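# Seat three plates in matching gray tray pockets

## Task

Place all three plates into the gray tray so that each one sits fully lowered in the pocket whose size fits it.

## Robot and tools

ROBOT. Two Kinova Gen3 arms with seven joints each, named left_arm and right_arm. Each ends in a vacuum suction cup. Both bases sit on tilted plates held by one metal frame behind them; a "too close" message treats each plate and its half of the frame as part of that arm. Calibrated base positions in the scene frame: left_arm (+0.008, +0.194, +0.161) m, right_arm (+0.007, -0.399, +0.161) m. The fixed camera cam_high looks over the scene; cam_left_wrist and cam_right_wrist ride on the wrists. All images are 896x504.

FRAMES. Scene frame: origin at table-top height midway between the nominal bases, +x out over the table, +z up, left_arm on the +y side (this does not follow image left and right). Each arm's cup point (end_effector_position, metres, with end_effector_quat_wxyz) is reported in that arm's own base frame, which is tilted. Fixed cameras and the table use the scene frame. The cup points along the cup point's +z axis. About 3 cm behind the rim the tool body widens to roughly 5 cm sideways, so leave room around it.

THE ROW. Every command is a row of exactly 16 plain numbers, even if only one arm moves: left_arm's 7 joint angles, then left suction, then right_arm's 7 joint angles, then right suction. Joint numbers are absolute target angles in radians, in this order: waist, shoulder, upper arm roll, elbow, forearm roll, wrist pitch, wrist roll. Stated ranges: waist, upper arm roll, forearm roll, wrist roll -69.115 to 69.115; shoulder -2.250 to 2.250; elbow -2.580 to 2.580; wrist pitch -2.100 to 2.100. A target more than 0.014 rad beyond an end, and farther out than the current angle, is refused; real ends can differ by up to 0.014. Suction is in [-1, 1]: +1 is full vacuum (about 55 kPa below ambient), smaller positive values ask for that fraction, 0.05 or less is off. It persists, so repeat your last value to leave a tool unchanged. To keep a resting joint still, resend its value from "Joint targets".

TOOLS.
- execute_actions(actions, cameras): actions is a list of actions; each action is a table of 1 to 15 rows, one row per 1/30 s control step; a short table repeats its final row to fill 15 steps (0.5 s per action). An empty list just reports state and images.
- move(target, speed, blend, blocking, cameras): target is one 16-number row or a list of up to 15 rows (all sharing at most 10 s). All joints of both arms travel together along joint-space paths, so the cup traces curves; nothing is avoided automatically. speed is rad/s for the joint with farthest to go, 0.01 to 2, default 0.5, either one value or one per target. blend (rad) rounds corners between listed targets; 0 is the default. blocking=false returns after about 0.5 s while the motion continues; a new move replaces the running one. Paths take at least 0.5 s. The result adds a "move:" line: done, off_target (resting more than 0.01 rad away), moving, held or fault, plus limits=held when steps were withheld.
- wait(seconds 0 to 10): lets time run while holding commands.
- stop(): brakes a running move.
- zoom_image(camera, region): camera is cam_high, cam_left_wrist or cam_right_wrist; region [x0, y0, x1, y1] in pixels from the top-left, at most 504 by 504, taken from the newest image.
- clear_fault(arm): left_arm or right_arm, only after a reported torque fault.
- read_manual(section): licence texts only.
- finished_scene(scene): the current scene's number; ends it for good, so call it only when the plates are seated and stay put unaided.

MOTION LIMITS. Joint targets advance at most 1.39 rad/s (first four joints) or 1.22 rad/s (last three). Each target stays within 0.304 rad (first four) or 0.266 rad (wrist joints) of the measured angle, and if targets would put the cup more than 70 mm from where it is, that arm's targets are scaled back. Large moves may need several actions, and an arm can still be short of its target when a result arrives.

RESULTS. Joint positions, Joint velocities ("within noise" means at rest), Joint targets (where joints are now driven), Tool commands, Joint torques (positive toward larger angles; offsets and noise), Flange force along the tool axes (has error; "no reading" possible), suction_measured and part_present (1 once vacuum reaches 0.50, back to 0 below 0.45), Wrist depth (7x7 cells per wrist camera, mm, 180 to 4000, "-" means no value), a Scene clock, and notes such as "joint sent to its limit", "joint command not followed" (clearance check altered targets), MOTOR HOT and OVER-TEMPERATURE FAULT.

GRIPPING. Switch suction on and press the 31 mm rim flat onto a smooth surface of the plate, fully covered, away from edges, holes or seams. A sealed cup reads close to the commanded value; near 0 means no seal. Under vacuum the cup shortens, so the plate hangs up to 13 mm nearer the tool. To release, lower the plate until it rests, then switch suction off and back away over 20 mm. A cup sealed to the table pins the tool until suction goes off.

AVOID. Arms are stiff: a target just a few mm into a surface presses very hard. Approach slowly and stop at contact. Torque limits are 104.5 N m for the first four joints and 51.3 N m for the wrist joints; exceeding one, or straying over 5 degrees from the plan, stops that arm until clear_fault. Never let the arms touch each other, never drop plates, release them while moving, or let anything leave the table. Don't slam into the table, tray or frame. Holding loads or pushing at unreachable poses heats motors; an overheated arm sags for 30 s or more. Loose objects may occasionally get nudged.

Each tool is called after "Request:" as name(argument=value, ...), one argument or row to a line, values as JSON.

## Session

Request:
execute_actions(
  actions=[],
)

Scene clock: 0.00 s.
left_arm: end_effector_position=(+0.6831, -0.0061, +0.1245) suction_measured=0.00 part_present=0 end_effector_quat_wxyz=(+0.117, +0.189, +0.975, +0.014) | right_arm: end_effector_position=(+0.6590, -0.1353, +0.2645) suction_measured=0.00 part_present=0 end_effector_quat_wxyz=(+0.140, +0.305, +0.932, -0.133)
Joint positions: left_arm=[0.143 0.96 -0.407 1.099 0.458 0.926 2.457] | right_arm=[0.12 0.806 -0.216 0.951 0.529 1.25 2.359]
Joint velocities: within noise
Joint torques (N m): no reading
Flange force (N): no reading
Wrist depth (mm): cam_left_wrist=[355 346 338 330 323 317 311 / 351 342 335 327 321 314 307 / 346 339 331 323 316 310 304 / 343 335 328 320 314 306 301 / 337 332 325 317 310 304 297 / 334 328 321 314 307 301 296 / 331 325 319 312 304 298 291] | cam_right_wrist=[1307 1278 1240 1220 1197 423 414 / 1297 1260 1233 1209 429 420 410 / 1279 1247 1223 434 425 307 249 / 1272 1247 440 432 423 348 271 / 1259 1238 436 428 420 412 403 / 1249 441 433 425 418 408 399 / 1235 1206 431 422 414 405 395]
Joint targets: left_arm=[0.143 0.960 -0.407 1.099 0.458 0.926 2.457] | right_arm=[0.120 0.806 -0.216 0.951 0.529 1.250 2.359]
Tool commands: left_gripper/suction=+0.0 right_gripper/suction=+0.0

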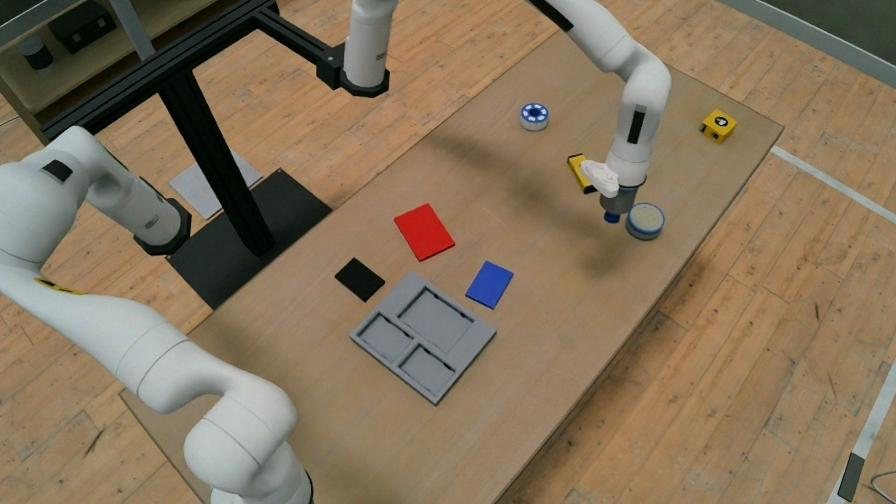

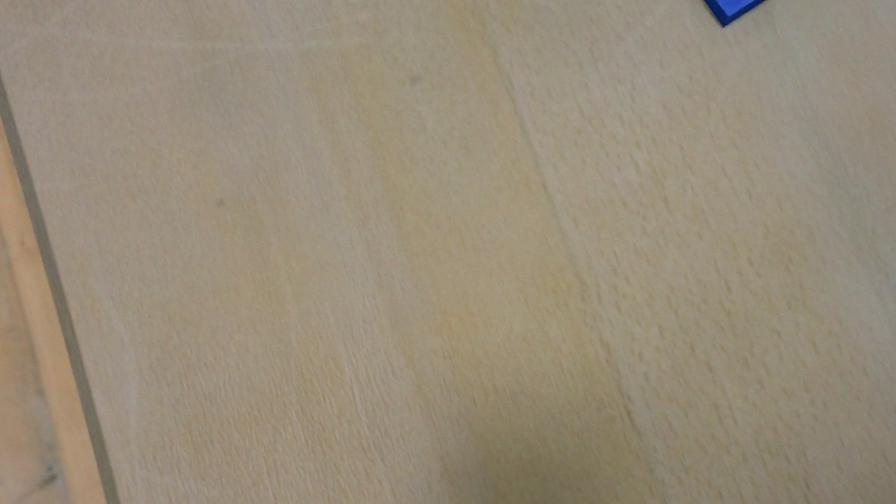

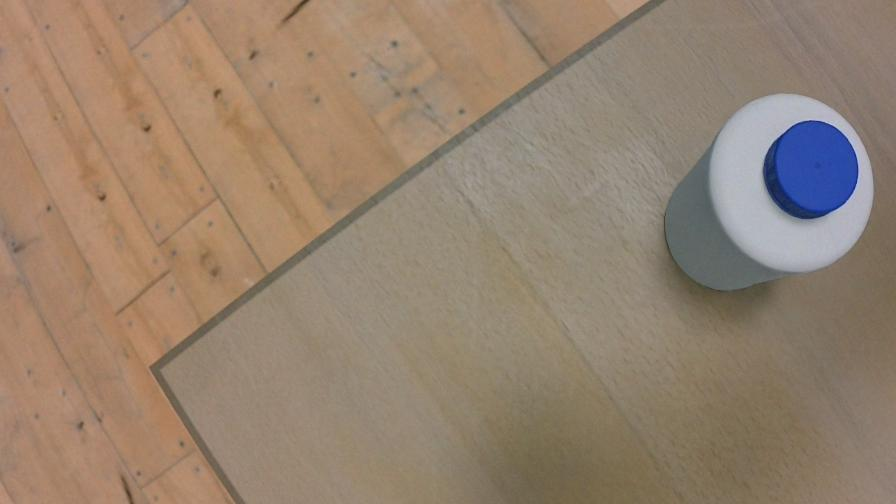

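Request:
move(
  target=[0.7625,0.534,0,1.432,-0.2365,1.22,2.333,0,0.12,0.806,-0.216,0.951,0.529,1.25,2.359,0],
  speed=0.8,
)

Scene clock: 87.70 s.
left_arm: end_effector_position=(+0.3827, -0.3157, +0.2563) suction_measured=0.00 part_present=0 end_effector_quat_wxyz=(-0.025, +0.732, +0.672, +0.109) | right_arm: end_effector_position=(+0.6590, -0.1355, +0.2646) suction_measured=0.00 part_present=0 end_effector_quat_wxyz=(+0.140, +0.305, +0.932, -0.134)
Joint positions: left_arm=[0.762 0.534 0 1.432 -0.236 1.22 2.333] | right_arm=[0.12 0.806 -0.216 0.951 0.529 1.25 2.359]
Joint velocities: within noise
Joint torques (N m): left_arm=[2.11 -14.73 1.22 -7.03 -0.8 -0.3 -0.13] | right_arm=[-4.43 -20.19 -2.1 -5.25 0.18 0.11 0.3]
Flange force (N): left_arm=[-1.1 -3.1 -0.4] | right_arm=[-4.0 0.2 -1.1]
Wrist depth (mm): cam_left_wrist=[525 525 527 530 530 535 537 / 528 528 529 532 524 535 539 / 527 529 533 534 524 536 537 / 529 530 533 533 527 536 540 / 527 530 532 535 537 539 541 / 529 532 512 537 539 540 542 / 533 534 535 538 538 542 543] | cam_right_wrist=[1313 1269 1247 1221 1200 423 415 / 1294 1264 1235 1203 428 420 410 / 1287 1250 1221 433 425 308 249 / 1274 1238 440 432 423 348 271 / 1263 1230 437 428 420 412 403 / 1250 443 434 425 416 408 400 / 1245 1213 431 422 414 405 396]
Joint targets: left_arm=[0.763 0.534 0.000 1.432 -0.236 1.220 2.333] | right_arm=[0.120 0.806 -0.216 0.951 0.529 1.250 2.359]
move: done

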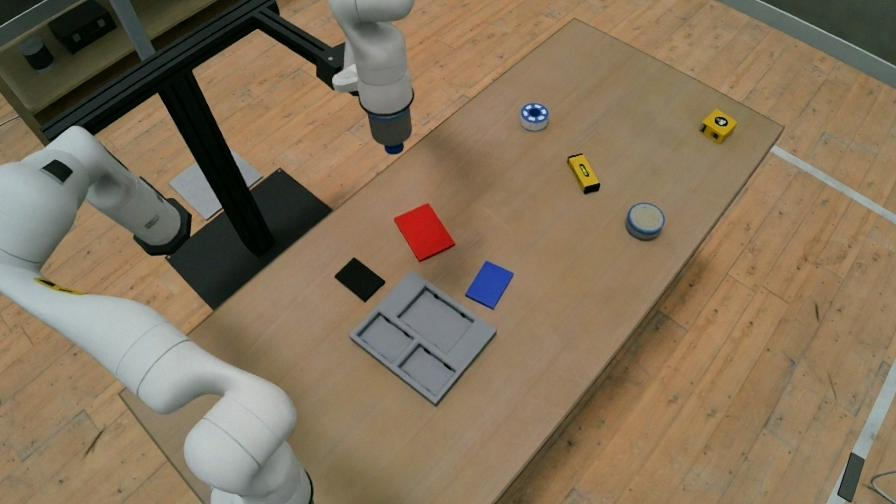

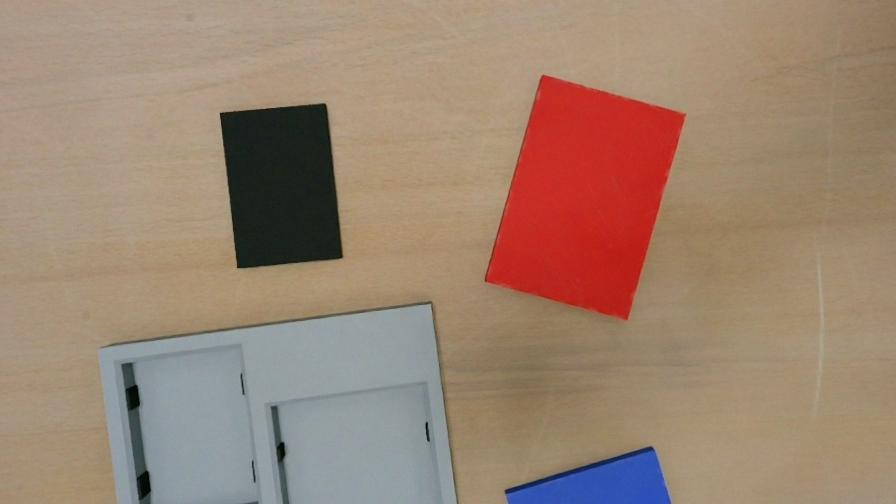

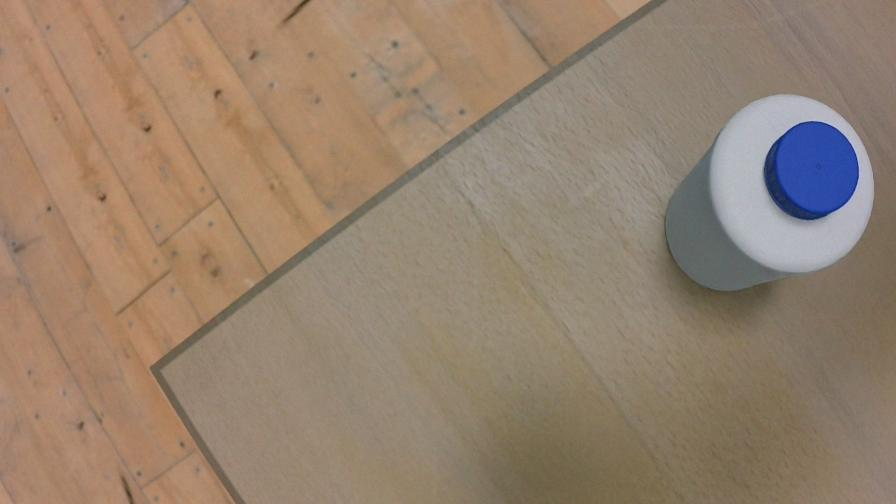

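Request:
move(
  target=[0.6447,0.8895,0,0.7179,-0.2246,1.5436,2.32,0,0.12,0.806,-0.216,0.951,0.529,1.25,2.359,0],
  speed=0.8,
  cameras=["cam_left_wrist"],
)

Scene clock: 105.27 s.
left_arm: end_effector_position=(+0.5325, -0.3545, +0.2687) suction_measured=0.00 part_present=0 end_effector_quat_wxyz=(-0.015, +0.668, +0.736, +0.111) | right_arm: end_effector_position=(+0.6590, -0.1355, +0.2646) suction_measured=0.00 part_present=0 end_effector_quat_wxyz=(+0.140, +0.305, +0.932, -0.134)
Joint positions: left_arm=[0.645 0.889 0 0.718 -0.225 1.544 2.32] | right_arm=[0.12 0.806 -0.216 0.951 0.529 1.25 2.359]
Joint velocities: within noise
Joint torques (N m): left_arm=[3.61 -20.31 0.77 -7.6 -0.79 -0.29 -0.09] | right_arm=[-4.43 -20.16 -2.1 -5.27 0.18 0.13 0.28]
Flange force (N): left_arm=[1.1 -4.1 0.8] | right_arm=[-3.9 0.1 -1.1]
Wrist depth (mm): cam_left_wrist=[523 527 526 532 531 524 536 / 525 526 526 512 533 536 538 / 525 528 524 527 535 536 538 / 527 529 529 532 535 538 541 / 531 530 530 533 529 529 542 / 533 534 511 514 540 542 544 / 534 534 534 538 539 543 543] | cam_right_wrist=[1319 1277 1248 1222 1197 424 414 / 1295 1264 1234 1203 429 421 410 / 1280 1247 1225 434 426 308 249 / 1268 1239 439 431 423 348 271 / 1264 1230 437 428 420 411 404 / 1248 442 434 425 418 408 399 / 1245 1219 431 422 415 405 396]
Joint targets: left_arm=[0.645 0.889 0.000 0.718 -0.225 1.544 2.320] | right_arm=[0.120 0.806 -0.216 0.951 0.529 1.250 2.359]
move: done
Images, in order (width x height): cam_left_wrist 896x504.

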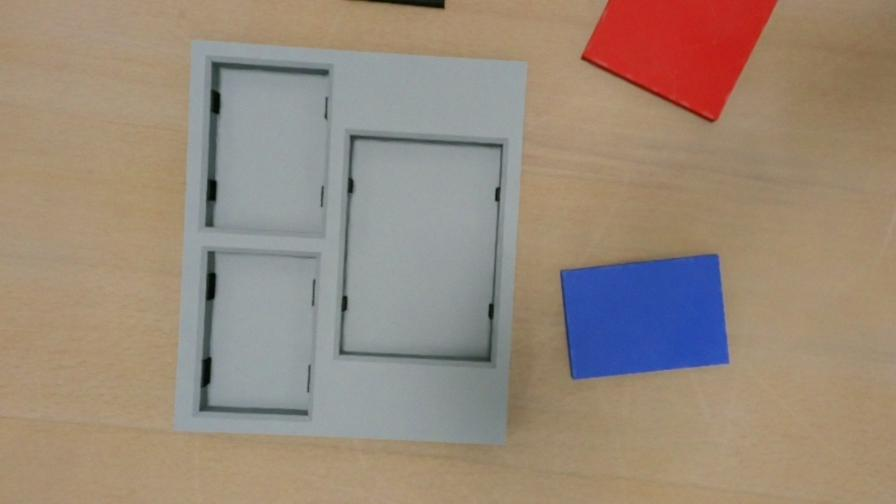

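Request:
zoom_image(
  camera="cam_left_wrist",
  region=[170, 30, 350, 240],
)

Request:
zoom_image(
  camera="cam_left_wrist",
  region=[170, 230, 350, 440],
)

Request:
zoom_image(
  camera="cam_left_wrist",
  region=[550, 210, 730, 420],
)

Scaled by 2.400 from the camera's 896x504 image, which has a finer 1280x720 frame.

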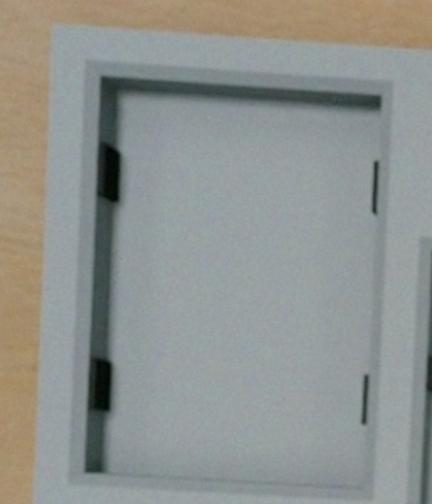

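Scaled by 2.400 from the camera's 896x504 image, which has a finer 1280x720 frame.

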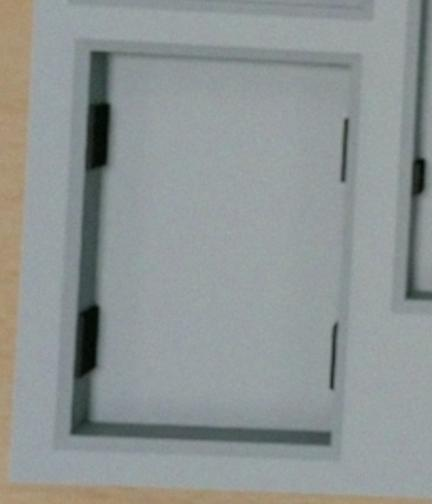

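Scaled by 2.400 from the camera's 896x504 image, which has a finer 1280x720 frame.

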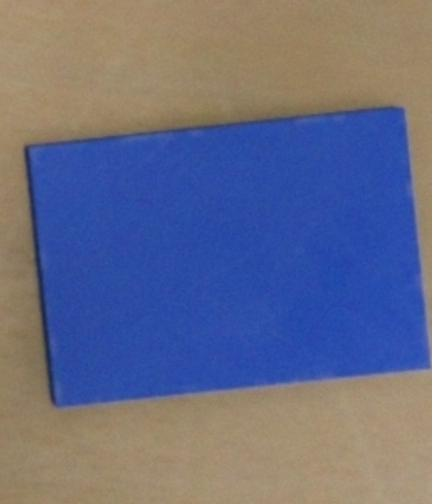

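Request:
move(
  target=[0.6447,0.8895,0,0.7179,-0.2246,1.5436,-0.8216,0,0.12,0.806,-0.216,0.951,0.529,1.25,2.359,0],
  speed=1.2,
  cameras=["cam_left_wrist"],
)

Request:
zoom_image(
  camera="cam_left_wrist",
  region=[196, 126, 700, 504],
)

Scene clock: 136.73 s.
left_arm: end_effector_position=(+0.5325, -0.3545, +0.2687) suction_measured=0.00 part_present=0 end_effector_quat_wxyz=(-0.111, +0.736, -0.668, -0.015) | right_arm: end_effector_position=(+0.6590, -0.1355, +0.2646) suction_measured=0.00 part_present=0 end_effector_quat_wxyz=(+0.140, +0.305, +0.932, -0.134)
Joint positions: left_arm=[0.645 0.889 0 0.718 -0.225 1.544 -0.822] | right_arm=[0.12 0.806 -0.216 0.951 0.529 1.25 2.359]
Joint velocities: within noise
Joint torques (N m): left_arm=[3.59 -20.37 0.77 -7.58 -0.84 -0.39 -0.1] | right_arm=[-4.41 -20.26 -2.05 -5.3 0.17 0.07 0.28]
Flange force (N): left_arm=[-0.7 3.6 0.4] | right_arm=[-4.0 0.3 -1.0]
Wrist depth (mm): cam_left_wrist=[525 527 527 535 533 536 539 / 528 529 532 533 533 537 539 / 527 527 532 534 535 538 539 / 529 530 536 511 534 541 541 / 530 522 530 532 534 540 542 / 528 533 531 534 518 540 543 / 532 531 532 534 536 538 545] | cam_right_wrist=[1308 1273 1240 1223 1193 423 415 / 1294 1269 1228 1219 430 421 410 / 1284 1249 1224 434 425 308 249 / 1274 1241 440 432 422 348 271 / 1256 1235 437 429 421 411 403 / 1257 442 434 425 417 408 399 / 1238 1211 431 422 414 405 396]
Joint targets: left_arm=[0.645 0.889 0.000 0.718 -0.225 1.544 -0.822] | right_arm=[0.120 0.806 -0.216 0.951 0.529 1.250 2.359]
move: done
Images, in order (width x height): cam_left_wrist 896x504.

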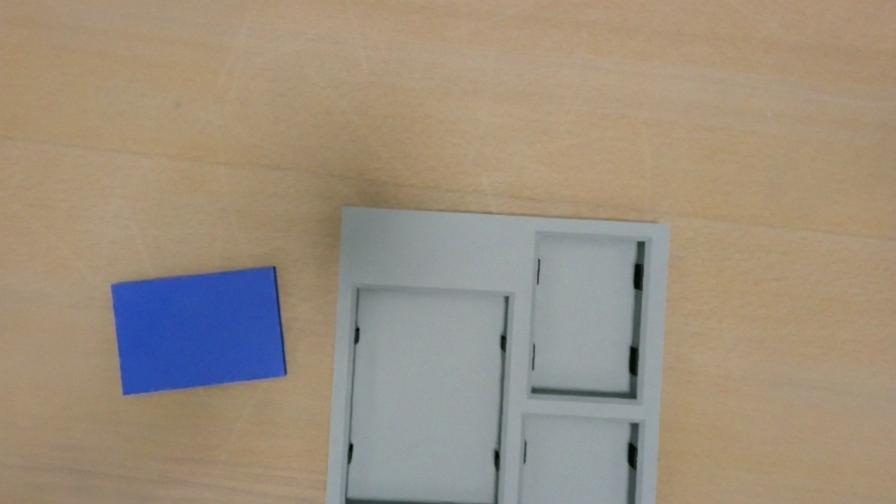

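Scaled by 1.000.

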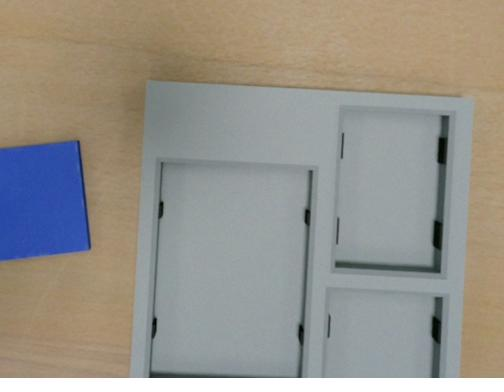

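Request:
move(
  target=[0.3282,1.1258,0,1.3951,-0.3926,0.5938,-0.7275,0,0.12,0.806,-0.216,0.951,0.529,1.25,2.359,0],
  speed=0.8,
  cameras=["cam_left_wrist","cam_high"],
)

Scene clock: 193.93 s.
left_arm: end_effector_position=(+0.5597, -0.1543, -0.0594) suction_measured=0.00 part_present=0 end_effector_quat_wxyz=(-0.112, +0.767, -0.632, -0.009) | right_arm: end_effector_position=(+0.6590, -0.1355, +0.2646) suction_measured=0.00 part_present=0 end_effector_quat_wxyz=(+0.140, +0.305, +0.932, -0.134)
Joint positions: left_arm=[0.328 1.126 0 1.395 -0.393 0.594 -0.727] | right_arm=[0.12 0.806 -0.216 0.951 0.529 1.25 2.359]
Joint velocities: within noise
Joint torques (N m): left_arm=[3.24 -19.83 1.25 -4.55 -0.85 -0.38 -0.13] | right_arm=[-4.42 -20.24 -2.11 -5.24 0.18 0.08 0.29]
Flange force (N): left_arm=[0.8 3.2 -1.6] | right_arm=[-4.3 0.4 -1.1]
Wrist depth (mm): cam_left_wrist=[- - - - - - - / - - - - - - - / - - - - - - - / - - - - - - - / - - - - - - - / - - - - - - - / - - - - - - -] | cam_right_wrist=[1308 1274 1242 1217 1194 423 415 / 1293 1261 1228 1209 428 420 410 / 1284 1247 1221 433 425 308 249 / 1272 1250 440 431 422 349 271 / 1261 1236 436 428 420 412 403 / 1253 442 434 426 417 409 400 / 1247 1209 431 423 413 406 396]
Joint targets: left_arm=[0.328 1.126 0.000 1.395 -0.393 0.594 -0.727] | right_arm=[0.120 0.806 -0.216 0.951 0.529 1.250 2.359]
move: done
Images, in order (width x height): cam_high 896x504, cam_left_wrist 896x504.

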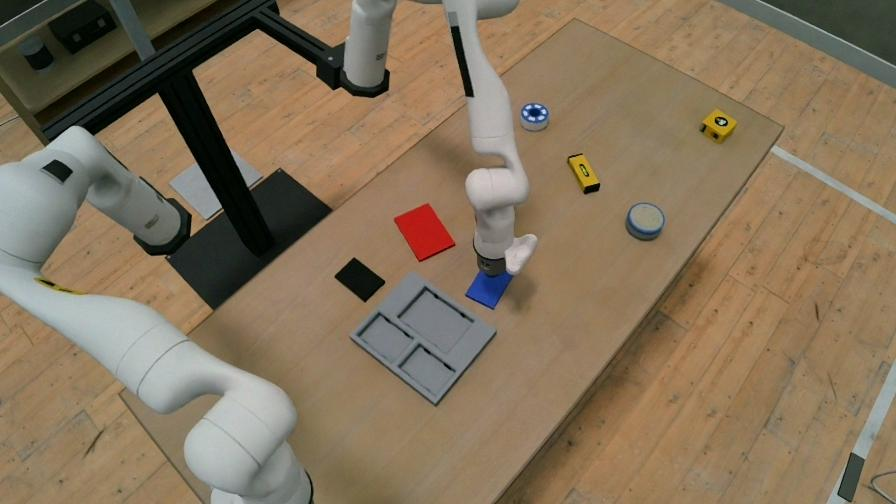

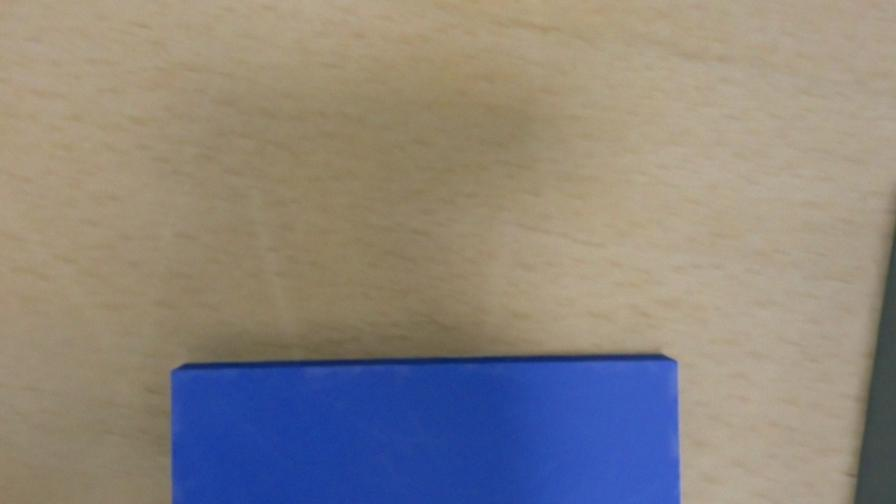

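Request:
move(
  target=[0.3085,1.2314,0,1.3438,-0.4269,0.5396,-0.691,1,0.12,0.806,-0.216,0.951,0.529,1.25,2.359,0],
  speed=0.15,
  cameras=["cam_left_wrist"],
)

Scene clock: 205.13 s.
left_arm: end_effector_position=(+0.5663, -0.1448, -0.1100) suction_measured=0.30 part_present=0 end_effector_quat_wxyz=(-0.112, +0.771, -0.627, -0.008) | right_arm: end_effector_position=(+0.6590, -0.1355, +0.2646) suction_measured=0.00 part_present=0 end_effector_quat_wxyz=(+0.140, +0.305, +0.932, -0.134)
Joint positions: left_arm=[0.309 1.231 0 1.344 -0.427 0.54 -0.691] | right_arm=[0.12 0.806 -0.216 0.951 0.529 1.25 2.359]
Joint velocities: within noise
Joint torques (N m): left_arm=[3.46 -20.35 1.34 -4.25 -0.84 -0.36 -0.1] | right_arm=[-4.44 -20.16 -2.07 -5.26 0.18 0.1 0.29]
Flange force (N): left_arm=[0.6 3.0 -1.3] | right_arm=[-4.0 0.2 -1.1]
Wrist depth (mm): cam_left_wrist=[- - - - - - - / - - - - - - - / - - - - - - - / - - - - - - - / - - - - - - - / - - - - - - - / - - - - - - -] | cam_right_wrist=[1302 1278 1250 1219 1192 424 416 / 1292 1259 1234 1210 429 420 410 / 1286 1256 1223 434 425 308 249 / 1275 1238 439 431 422 348 271 / 1274 1234 438 428 421 412 404 / 1252 442 434 425 417 408 399 / 1244 1215 432 422 414 405 396]
Joint targets: left_arm=[0.309 1.231 0.000 1.344 -0.427 0.540 -0.691] | right_arm=[0.120 0.806 -0.216 0.951 0.529 1.250 2.359]
move: done
Images, in order (width x height): cam_left_wrist 896x504.

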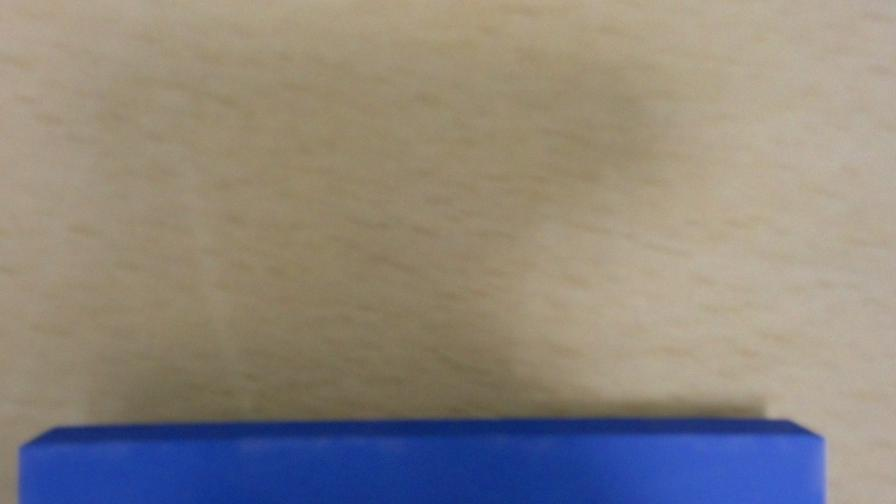

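Request:
move(
  target=[
    [0.3282,1.1258,0,1.3951,-0.3926,0.5938,-0.7275,1,0.12,0.806,-0.216,0.951,0.529,1.25,2.359,0],
    [0.7349,1.3331,0,1.0481,-0.3087,0.8136,1.0056,1,0.12,0.806,-0.216,0.951,0.529,1.25,2.359,0],
  ],
  speed=[0.2,0.7],
  cameras=["cam_left_wrist","cam_high"],
)

Request:
zoom_image(
  camera="cam_high",
  region=[320, 220, 540, 420],
)

Scene clock: 244.63 s.
left_arm: end_effector_position=(+0.4826, -0.3873, -0.1135) suction_measured=1.00 part_present=1 end_effector_quat_wxyz=(-0.090, +0.993, +0.026, +0.066) | right_arm: end_effector_position=(+0.6590, -0.1355, +0.2646) suction_measured=0.00 part_present=0 end_effector_quat_wxyz=(+0.140, +0.305, +0.932, -0.134)
Joint positions: left_arm=[0.735 1.333 0 1.048 -0.309 0.814 1.006] | right_arm=[0.12 0.806 -0.216 0.951 0.529 1.25 2.359]
Joint velocities: within noise
Joint torques (N m): left_arm=[3.97 -21.9 1.19 -5.76 -0.84 -0.31 -0.13] | right_arm=[-4.41 -20.21 -2.11 -5.29 0.19 0.08 0.32]
Flange force (N): left_arm=[-3.1 -0.8 -1.0] | right_arm=[-3.9 0.2 -1.1]
Wrist depth (mm): cam_left_wrist=[- - - - - - - / - - - - - - - / - - - - - - - / - - - - - - - / - - - - - - - / - - - - - - - / - - - - - - -] | cam_right_wrist=[1308 1275 1239 1215 1196 423 414 / 1296 1262 1228 1210 429 422 410 / 1290 1246 1220 434 426 308 249 / 1278 1238 439 432 423 348 271 / 1266 1230 438 428 420 412 403 / 1247 442 434 426 417 408 400 / 1242 1217 431 422 414 404 396]
Joint targets: left_arm=[0.735 1.333 0.000 1.048 -0.309 0.814 1.006] | right_arm=[0.120 0.806 -0.216 0.951 0.529 1.250 2.359]
move: done
Images, in order (width x height): cam_high 896x504, cam_left_wrist 896x504.

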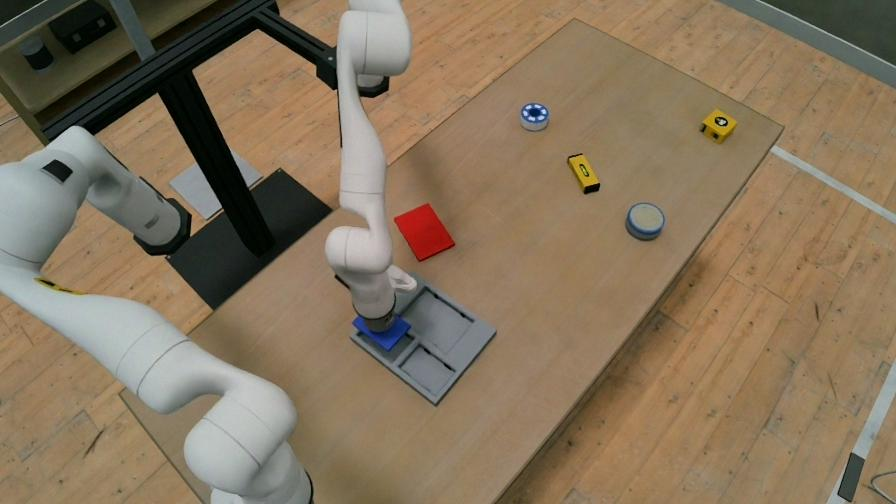

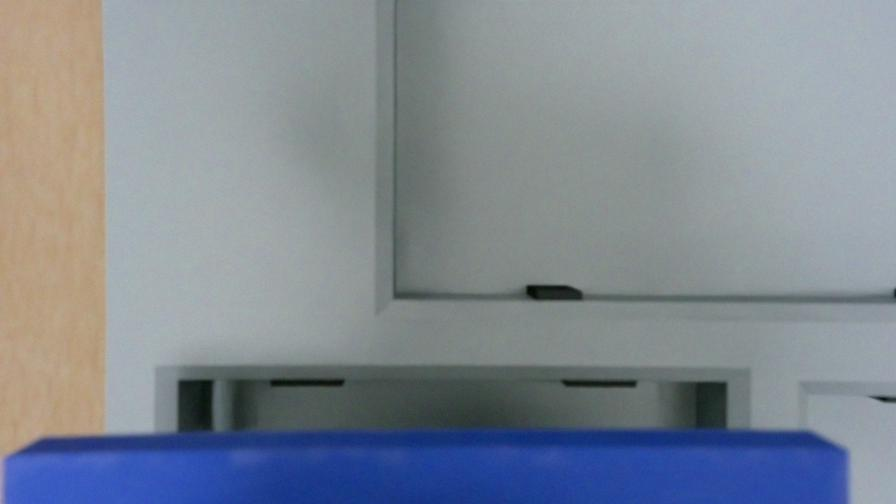

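Scaled by 2.291 from the camera's 896x504 image, which has a finer 1280x720 frame.

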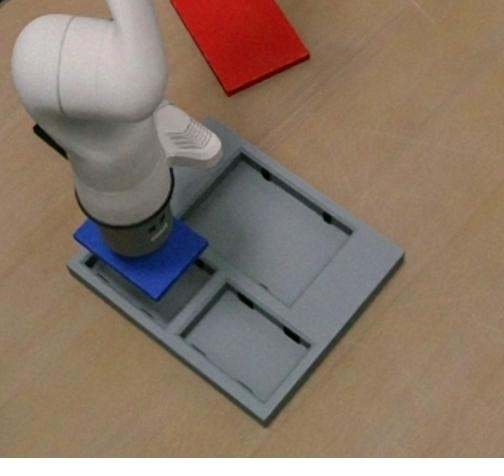

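Request:
move(
  target=[0.7211,1.4120,0,0.9768,-0.3125,0.8035,0.9855,1,0.12,0.806,-0.216,0.951,0.529,1.25,2.359,0],
  speed=0.15,
  cameras=["cam_left_wrist","cam_high"],
)

Request:
zoom_image(
  camera="cam_high",
  region=[320, 260, 500, 420],
)

Scene clock: 275.70 s.
left_arm: end_effector_position=(+0.4922, -0.3843, -0.1476) suction_measured=0.96 part_present=1 end_effector_quat_wxyz=(-0.091, +0.993, +0.020, +0.066) | right_arm: end_effector_position=(+0.6590, -0.1355, +0.2646) suction_measured=0.00 part_present=0 end_effector_quat_wxyz=(+0.140, +0.305, +0.932, -0.134)
Joint positions: left_arm=[0.721 1.412 0 0.977 -0.313 0.804 0.985] | right_arm=[0.12 0.806 -0.216 0.951 0.529 1.25 2.359]
Joint velocities: within noise
Joint torques (N m): left_arm=[4 -22.15 1.1 -5.74 -0.86 -0.29 -0.12] | right_arm=[-4.45 -20.24 -2.1 -5.28 0.19 0.11 0.3]
Flange force (N): left_arm=[-3.4 -1.1 -1.2] | right_arm=[-4.0 0.2 -1.0]
Wrist depth (mm): cam_left_wrist=[- - - - - - - / - - - - - - - / - - - - - - - / - - - - - - - / - - - - - - - / - - - - - - - / - - - - - - -] | cam_right_wrist=[1307 1279 1240 1222 1198 424 415 / 1291 1262 1227 1203 429 420 410 / 1289 1253 1221 434 426 308 249 / 1282 1241 440 432 424 349 271 / 1264 1231 438 429 419 412 403 / 1251 443 435 425 417 409 400 / 1240 1211 431 423 415 405 396]
Joint targets: left_arm=[0.721 1.412 0.000 0.977 -0.313 0.804 0.985] | right_arm=[0.120 0.806 -0.216 0.951 0.529 1.250 2.359]
move: done
Images, in order (width x height): cam_high 896x504, cam_left_wrist 896x504.

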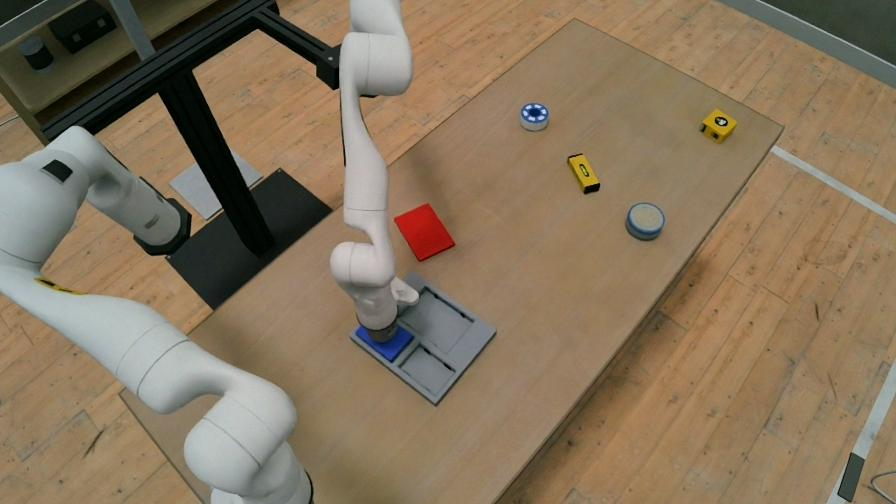

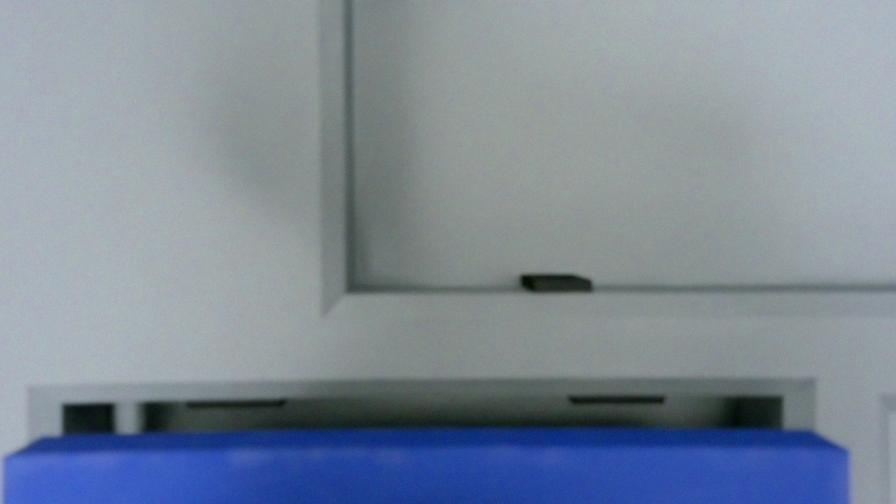

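Scaled by 2.800 from the camera's 896x504 image, which has a finer 1280x720 frame.

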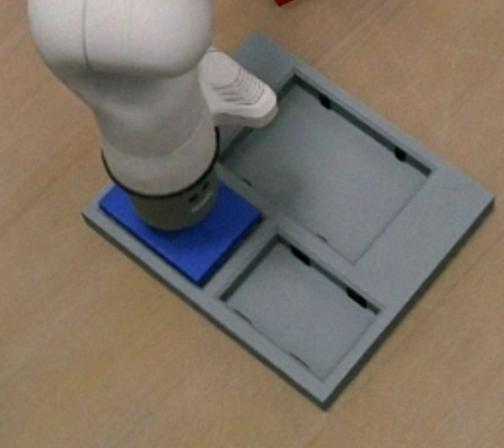

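Request:
move(
  target=[0.7145,1.4532,0,0.9507,-0.3177,0.7879,0.9860,1,0.12,0.806,-0.216,0.951,0.529,1.25,2.359,0],
  speed=0.06,
  cameras=["cam_left_wrist","cam_high"],
)

Request:
zoom_image(
  camera="cam_high",
  region=[320, 260, 500, 420],
)

Scene clock: 287.90 s.
left_arm: end_effector_position=(+0.4942, -0.3805, -0.1680) suction_measured=0.99 part_present=1 end_effector_quat_wxyz=(-0.091, +0.993, +0.020, +0.066) | right_arm: end_effector_position=(+0.6590, -0.1355, +0.2646) suction_measured=0.00 part_present=0 end_effector_quat_wxyz=(+0.140, +0.305, +0.932, -0.134)
Joint positions: left_arm=[0.715 1.453 0 0.951 -0.318 0.788 0.986] | right_arm=[0.12 0.806 -0.216 0.951 0.529 1.25 2.359]
Joint velocities: within noise
Joint torques (N m): left_arm=[2.33 -19.01 -0.08 -4.06 -1.07 0.18 -0.17] | right_arm=[-4.52 -20.15 -2.08 -5.29 0.16 0.09 0.3]
Flange force (N): left_arm=[-3.5 1.2 -5.8] | right_arm=[-3.8 0.0 -1.1]
Wrist depth (mm): cam_left_wrist=[- - - - - - - / - - - - - - - / - - - - - - - / - - - - - - - / - - - - - - - / - - - - - - - / - - - - - - -] | cam_right_wrist=[1308 1278 1236 1216 1203 424 416 / 1297 1261 1228 1205 429 419 410 / 1282 1252 1220 433 425 308 249 / 1283 1248 440 432 423 349 271 / 1255 1237 437 429 420 411 403 / 1252 442 434 426 417 408 400 / 1241 1210 430 422 414 405 396]
Joint targets: left_arm=[0.714 1.453 0.000 0.951 -0.318 0.788 0.986] | right_arm=[0.120 0.806 -0.216 0.951 0.529 1.250 2.359]
move: done
Images, in order (width x height): cam_high 896x504, cam_left_wrist 896x504.

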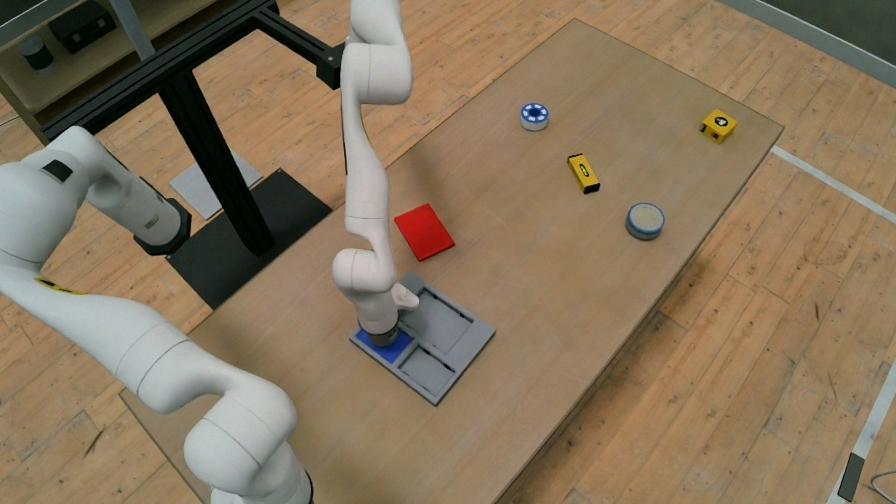

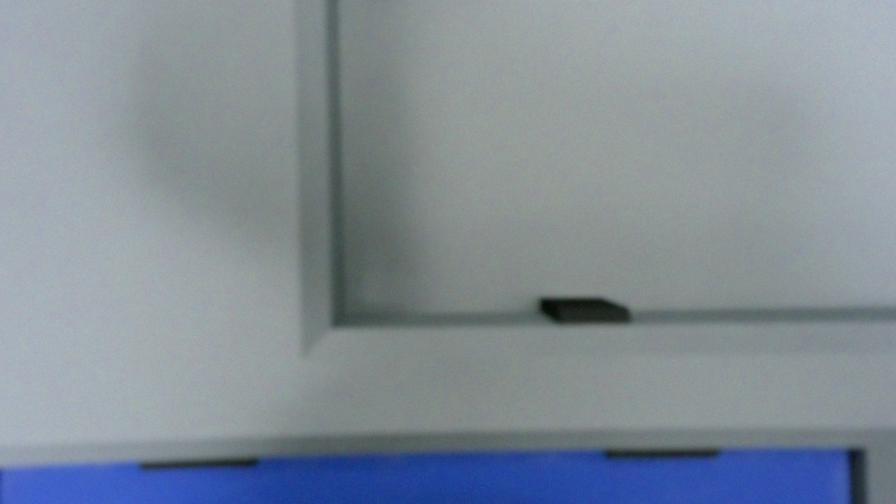

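Scaled by 2.800 from the camera's 896x504 image, which has a finer 1280x720 frame.

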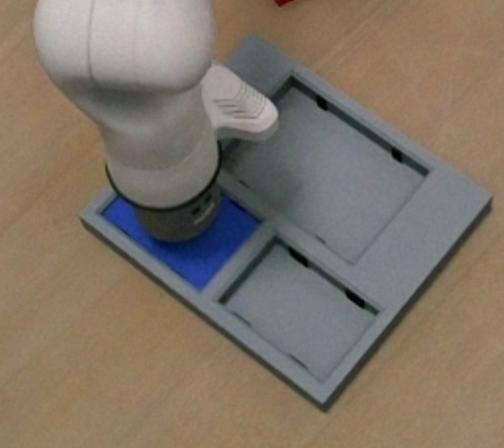

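Request:
move(
  target=[0.7125,1.4689,0,0.9412,-0.3197,0.7819,0.9860,1,0.12,0.806,-0.216,0.951,0.529,1.25,2.359,0],
  speed=0.05,
  cameras=["cam_left_wrist","cam_high"],
)

Request:
zoom_image(
  camera="cam_high",
  region=[320, 260, 500, 420],
)

Scene clock: 296.73 s.
left_arm: end_effector_position=(+0.4945, -0.3791, -0.1757) suction_measured=0.98 part_present=1 end_effector_quat_wxyz=(-0.091, +0.994, +0.020, +0.066) | right_arm: end_effector_position=(+0.6590, -0.1355, +0.2646) suction_measured=0.00 part_present=0 end_effector_quat_wxyz=(+0.140, +0.305, +0.932, -0.134)
Joint positions: left_arm=[0.713 1.469 0 0.941 -0.32 0.782 0.986] | right_arm=[0.12 0.806 -0.216 0.951 0.529 1.25 2.359]
Joint velocities: within noise
Joint torques (N m): left_arm=[-1.42 5.96 -1.17 -2.55 -1.1 -5.44 -0.15] | right_arm=[-4.42 -20.26 -2.06 -5.29 0.2 0.07 0.29]
Flange force (N): left_arm=[-15.2 -16.6 -59.8] | right_arm=[-4.1 0.3 -1.1]
Wrist depth (mm): cam_left_wrist=[- - - - - - - / - - - - - - - / - - - - - - - / - - - - - - - / - - - - - - - / - - - - - - - / - - - - - - -] | cam_right_wrist=[1309 1276 1249 1216 1195 423 416 / 1295 1263 1237 1207 429 419 410 / 1282 1251 1220 433 424 307 249 / 1270 1242 439 432 423 349 271 / 1263 1232 437 428 420 412 403 / 1249 443 434 425 416 408 400 / 1242 1216 431 422 413 404 395]
Joint targets: left_arm=[0.712 1.469 0.000 0.941 -0.320 0.782 0.986] | right_arm=[0.120 0.806 -0.216 0.951 0.529 1.250 2.359]
move: done
Images, in order (width x height): cam_high 896x504, cam_left_wrist 896x504.

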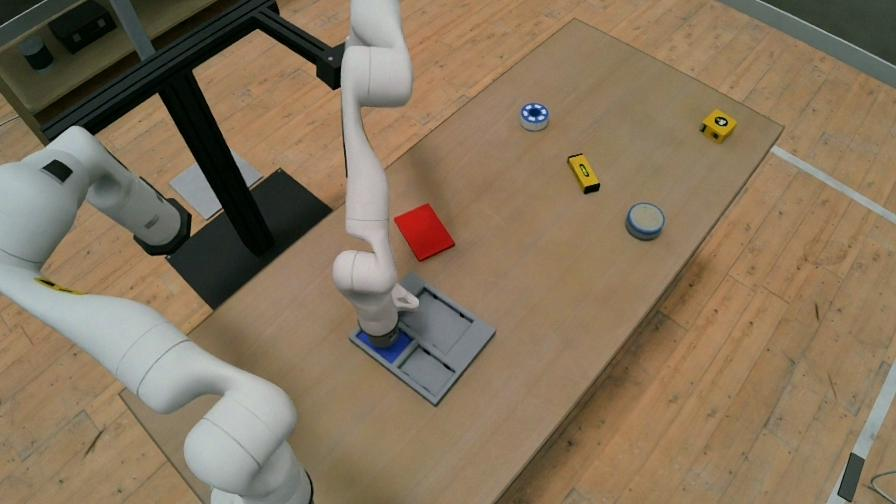

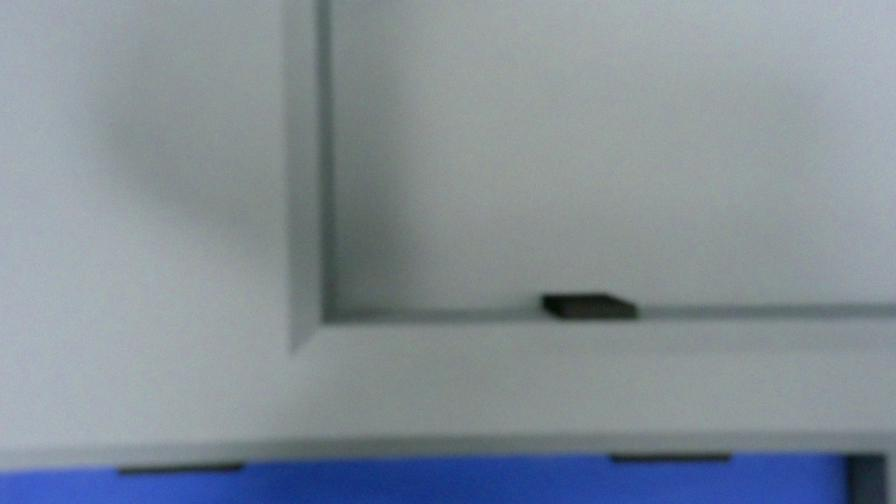

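Scaled by 2.800 from the camera's 896x504 image, which has a finer 1280x720 frame.

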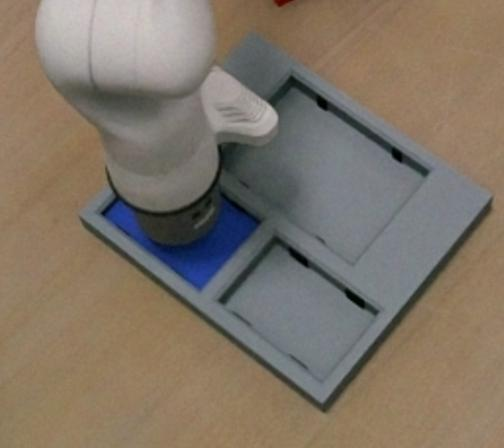

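Request:
move(
  target=[
    [0.7125,1.4689,0,0.9412,-0.3197,0.7819,0.9860,0,0.12,0.806,-0.216,0.951,0.529,1.25,2.359,0],
    [0.7145,1.4532,0,0.9507,-0.3177,0.7879,0.9860,0,0.12,0.806,-0.216,0.951,0.529,1.25,2.359,0],
    [0.7349,1.3331,0,1.0481,-0.3087,0.8136,1.0056,0,0.12,0.806,-0.216,0.951,0.529,1.25,2.359,0],
  ],
  speed=[0.05,0.02,0.3],
  cameras=["cam_left_wrist","cam_high"],
)

Request:
zoom_image(
  camera="cam_high",
  region=[320, 260, 500, 420],
)

Scene clock: 326.53 s.
left_arm: end_effector_position=(+0.4825, -0.3873, -0.1135) suction_measured=0.00 part_present=0 end_effector_quat_wxyz=(-0.090, +0.993, +0.026, +0.066) | right_arm: end_effector_position=(+0.6590, -0.1355, +0.2646) suction_measured=0.00 part_present=0 end_effector_quat_wxyz=(+0.140, +0.305, +0.932, -0.134)
Joint positions: left_arm=[0.735 1.333 0 1.048 -0.309 0.814 1.006] | right_arm=[0.12 0.806 -0.216 0.951 0.529 1.25 2.359]
Joint velocities: within noise
Joint torques (N m): left_arm=[3.81 -21.57 1.2 -5.62 -0.82 -0.26 -0.15] | right_arm=[-4.5 -20.24 -2.1 -5.23 0.19 0.09 0.31]
Flange force (N): left_arm=[-3.4 -0.8 -1.5] | right_arm=[-4.3 0.3 -1.0]
Wrist depth (mm): cam_left_wrist=[- - - - - - - / - - - - - - - / - - - - - - - / - - - - - - - / - - - - - - - / - - - - - - - / - - - - - - -] | cam_right_wrist=[1311 1272 1247 1220 1188 424 415 / 1295 1261 1234 1208 428 421 409 / 1280 1251 1218 435 425 308 249 / 1277 1231 440 432 423 349 271 / 1259 1236 438 428 419 412 402 / 1255 442 434 425 416 409 400 / 1237 1209 432 423 414 404 396]
Joint targets: left_arm=[0.735 1.333 0.000 1.048 -0.309 0.814 1.006] | right_arm=[0.120 0.806 -0.216 0.951 0.529 1.250 2.359]
move: done
Images, in order (width x height): cam_high 896x504, cam_left_wrist 896x504.

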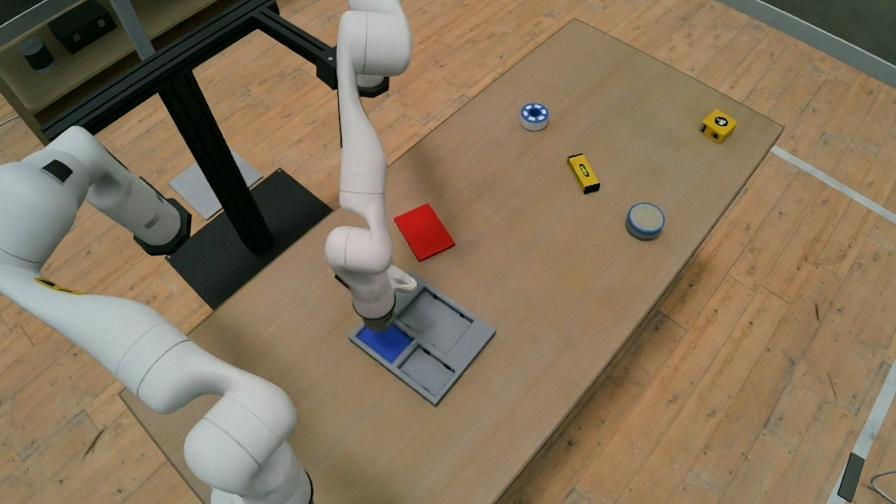

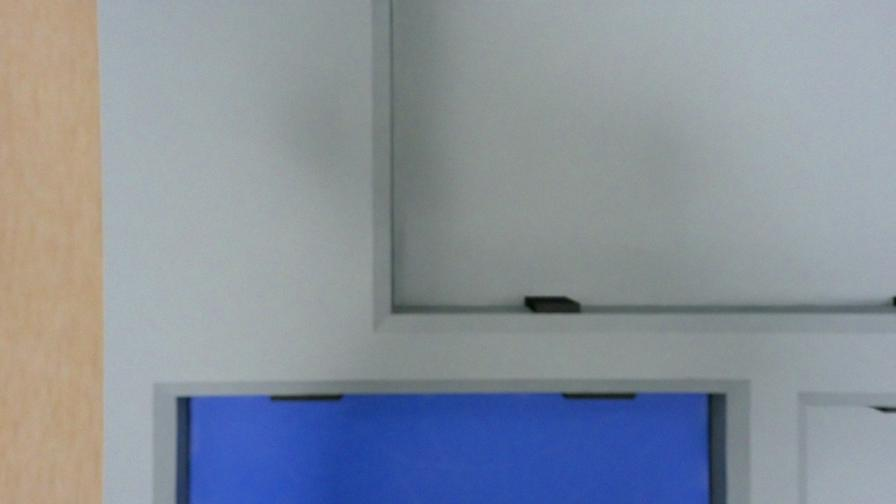

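Scaled by 2.800 from the camera's 896x504 image, which has a finer 1280x720 frame.

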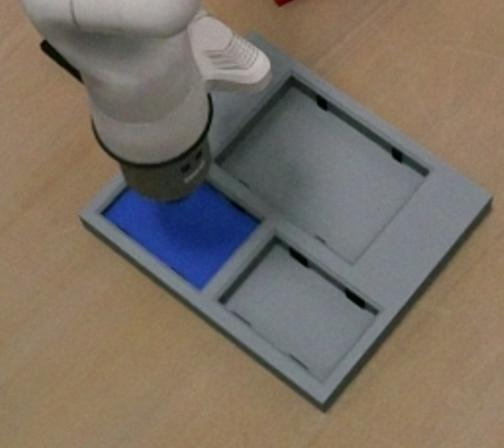

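Request:
move(
  target=[0.8375,1.1715,0,1.6596,-0.5590,0.4206,1.3886,0,0.12,0.806,-0.216,0.951,0.529,1.25,2.359,0],
  speed=0.7,
  cameras=["cam_left_wrist"],
)

Scene clock: 337.30 s.
left_arm: end_effector_position=(+0.3403, -0.3254, -0.1205) suction_measured=0.00 part_present=0 end_effector_quat_wxyz=(-0.091, +0.994, +0.013, +0.065) | right_arm: end_effector_position=(+0.6590, -0.1355, +0.2646) suction_measured=0.00 part_present=0 end_effector_quat_wxyz=(+0.140, +0.305, +0.932, -0.134)
Joint positions: left_arm=[0.837 1.172 0 1.66 -0.559 0.421 1.389] | right_arm=[0.12 0.806 -0.216 0.951 0.529 1.25 2.359]
Joint velocities: within noise
Joint torques (N m): left_arm=[2.88 -18.01 1.36 -3.33 -0.81 -0.27 -0.12] | right_arm=[-4.42 -20.22 -2.08 -5.26 0.18 0.1 0.32]
Flange force (N): left_arm=[-3.6 -0.2 -1.8] | right_arm=[-4.0 0.3 -1.0]
Wrist depth (mm): cam_left_wrist=[- - - - - - - / - - - - - - - / - - - - - - - / - - - - - - - / - - - - - - - / - - - - - - - / - - - - - - -] | cam_right_wrist=[1307 1277 1243 1222 1199 423 415 / 1295 1265 1226 1205 429 420 409 / 1276 1253 1225 433 425 308 250 / 1279 1238 439 432 423 348 271 / 1265 1241 438 428 419 411 403 / 1248 443 434 426 416 408 400 / 1244 1207 431 422 414 404 395]
Joint targets: left_arm=[0.837 1.171 0.000 1.660 -0.559 0.421 1.389] | right_arm=[0.120 0.806 -0.216 0.951 0.529 1.250 2.359]
move: done
Images, in order (width x height): cam_left_wrist 896x504.

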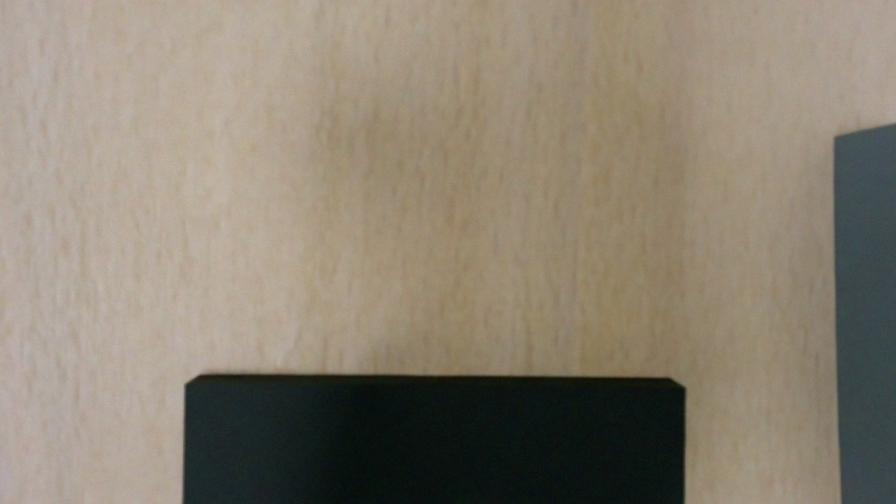

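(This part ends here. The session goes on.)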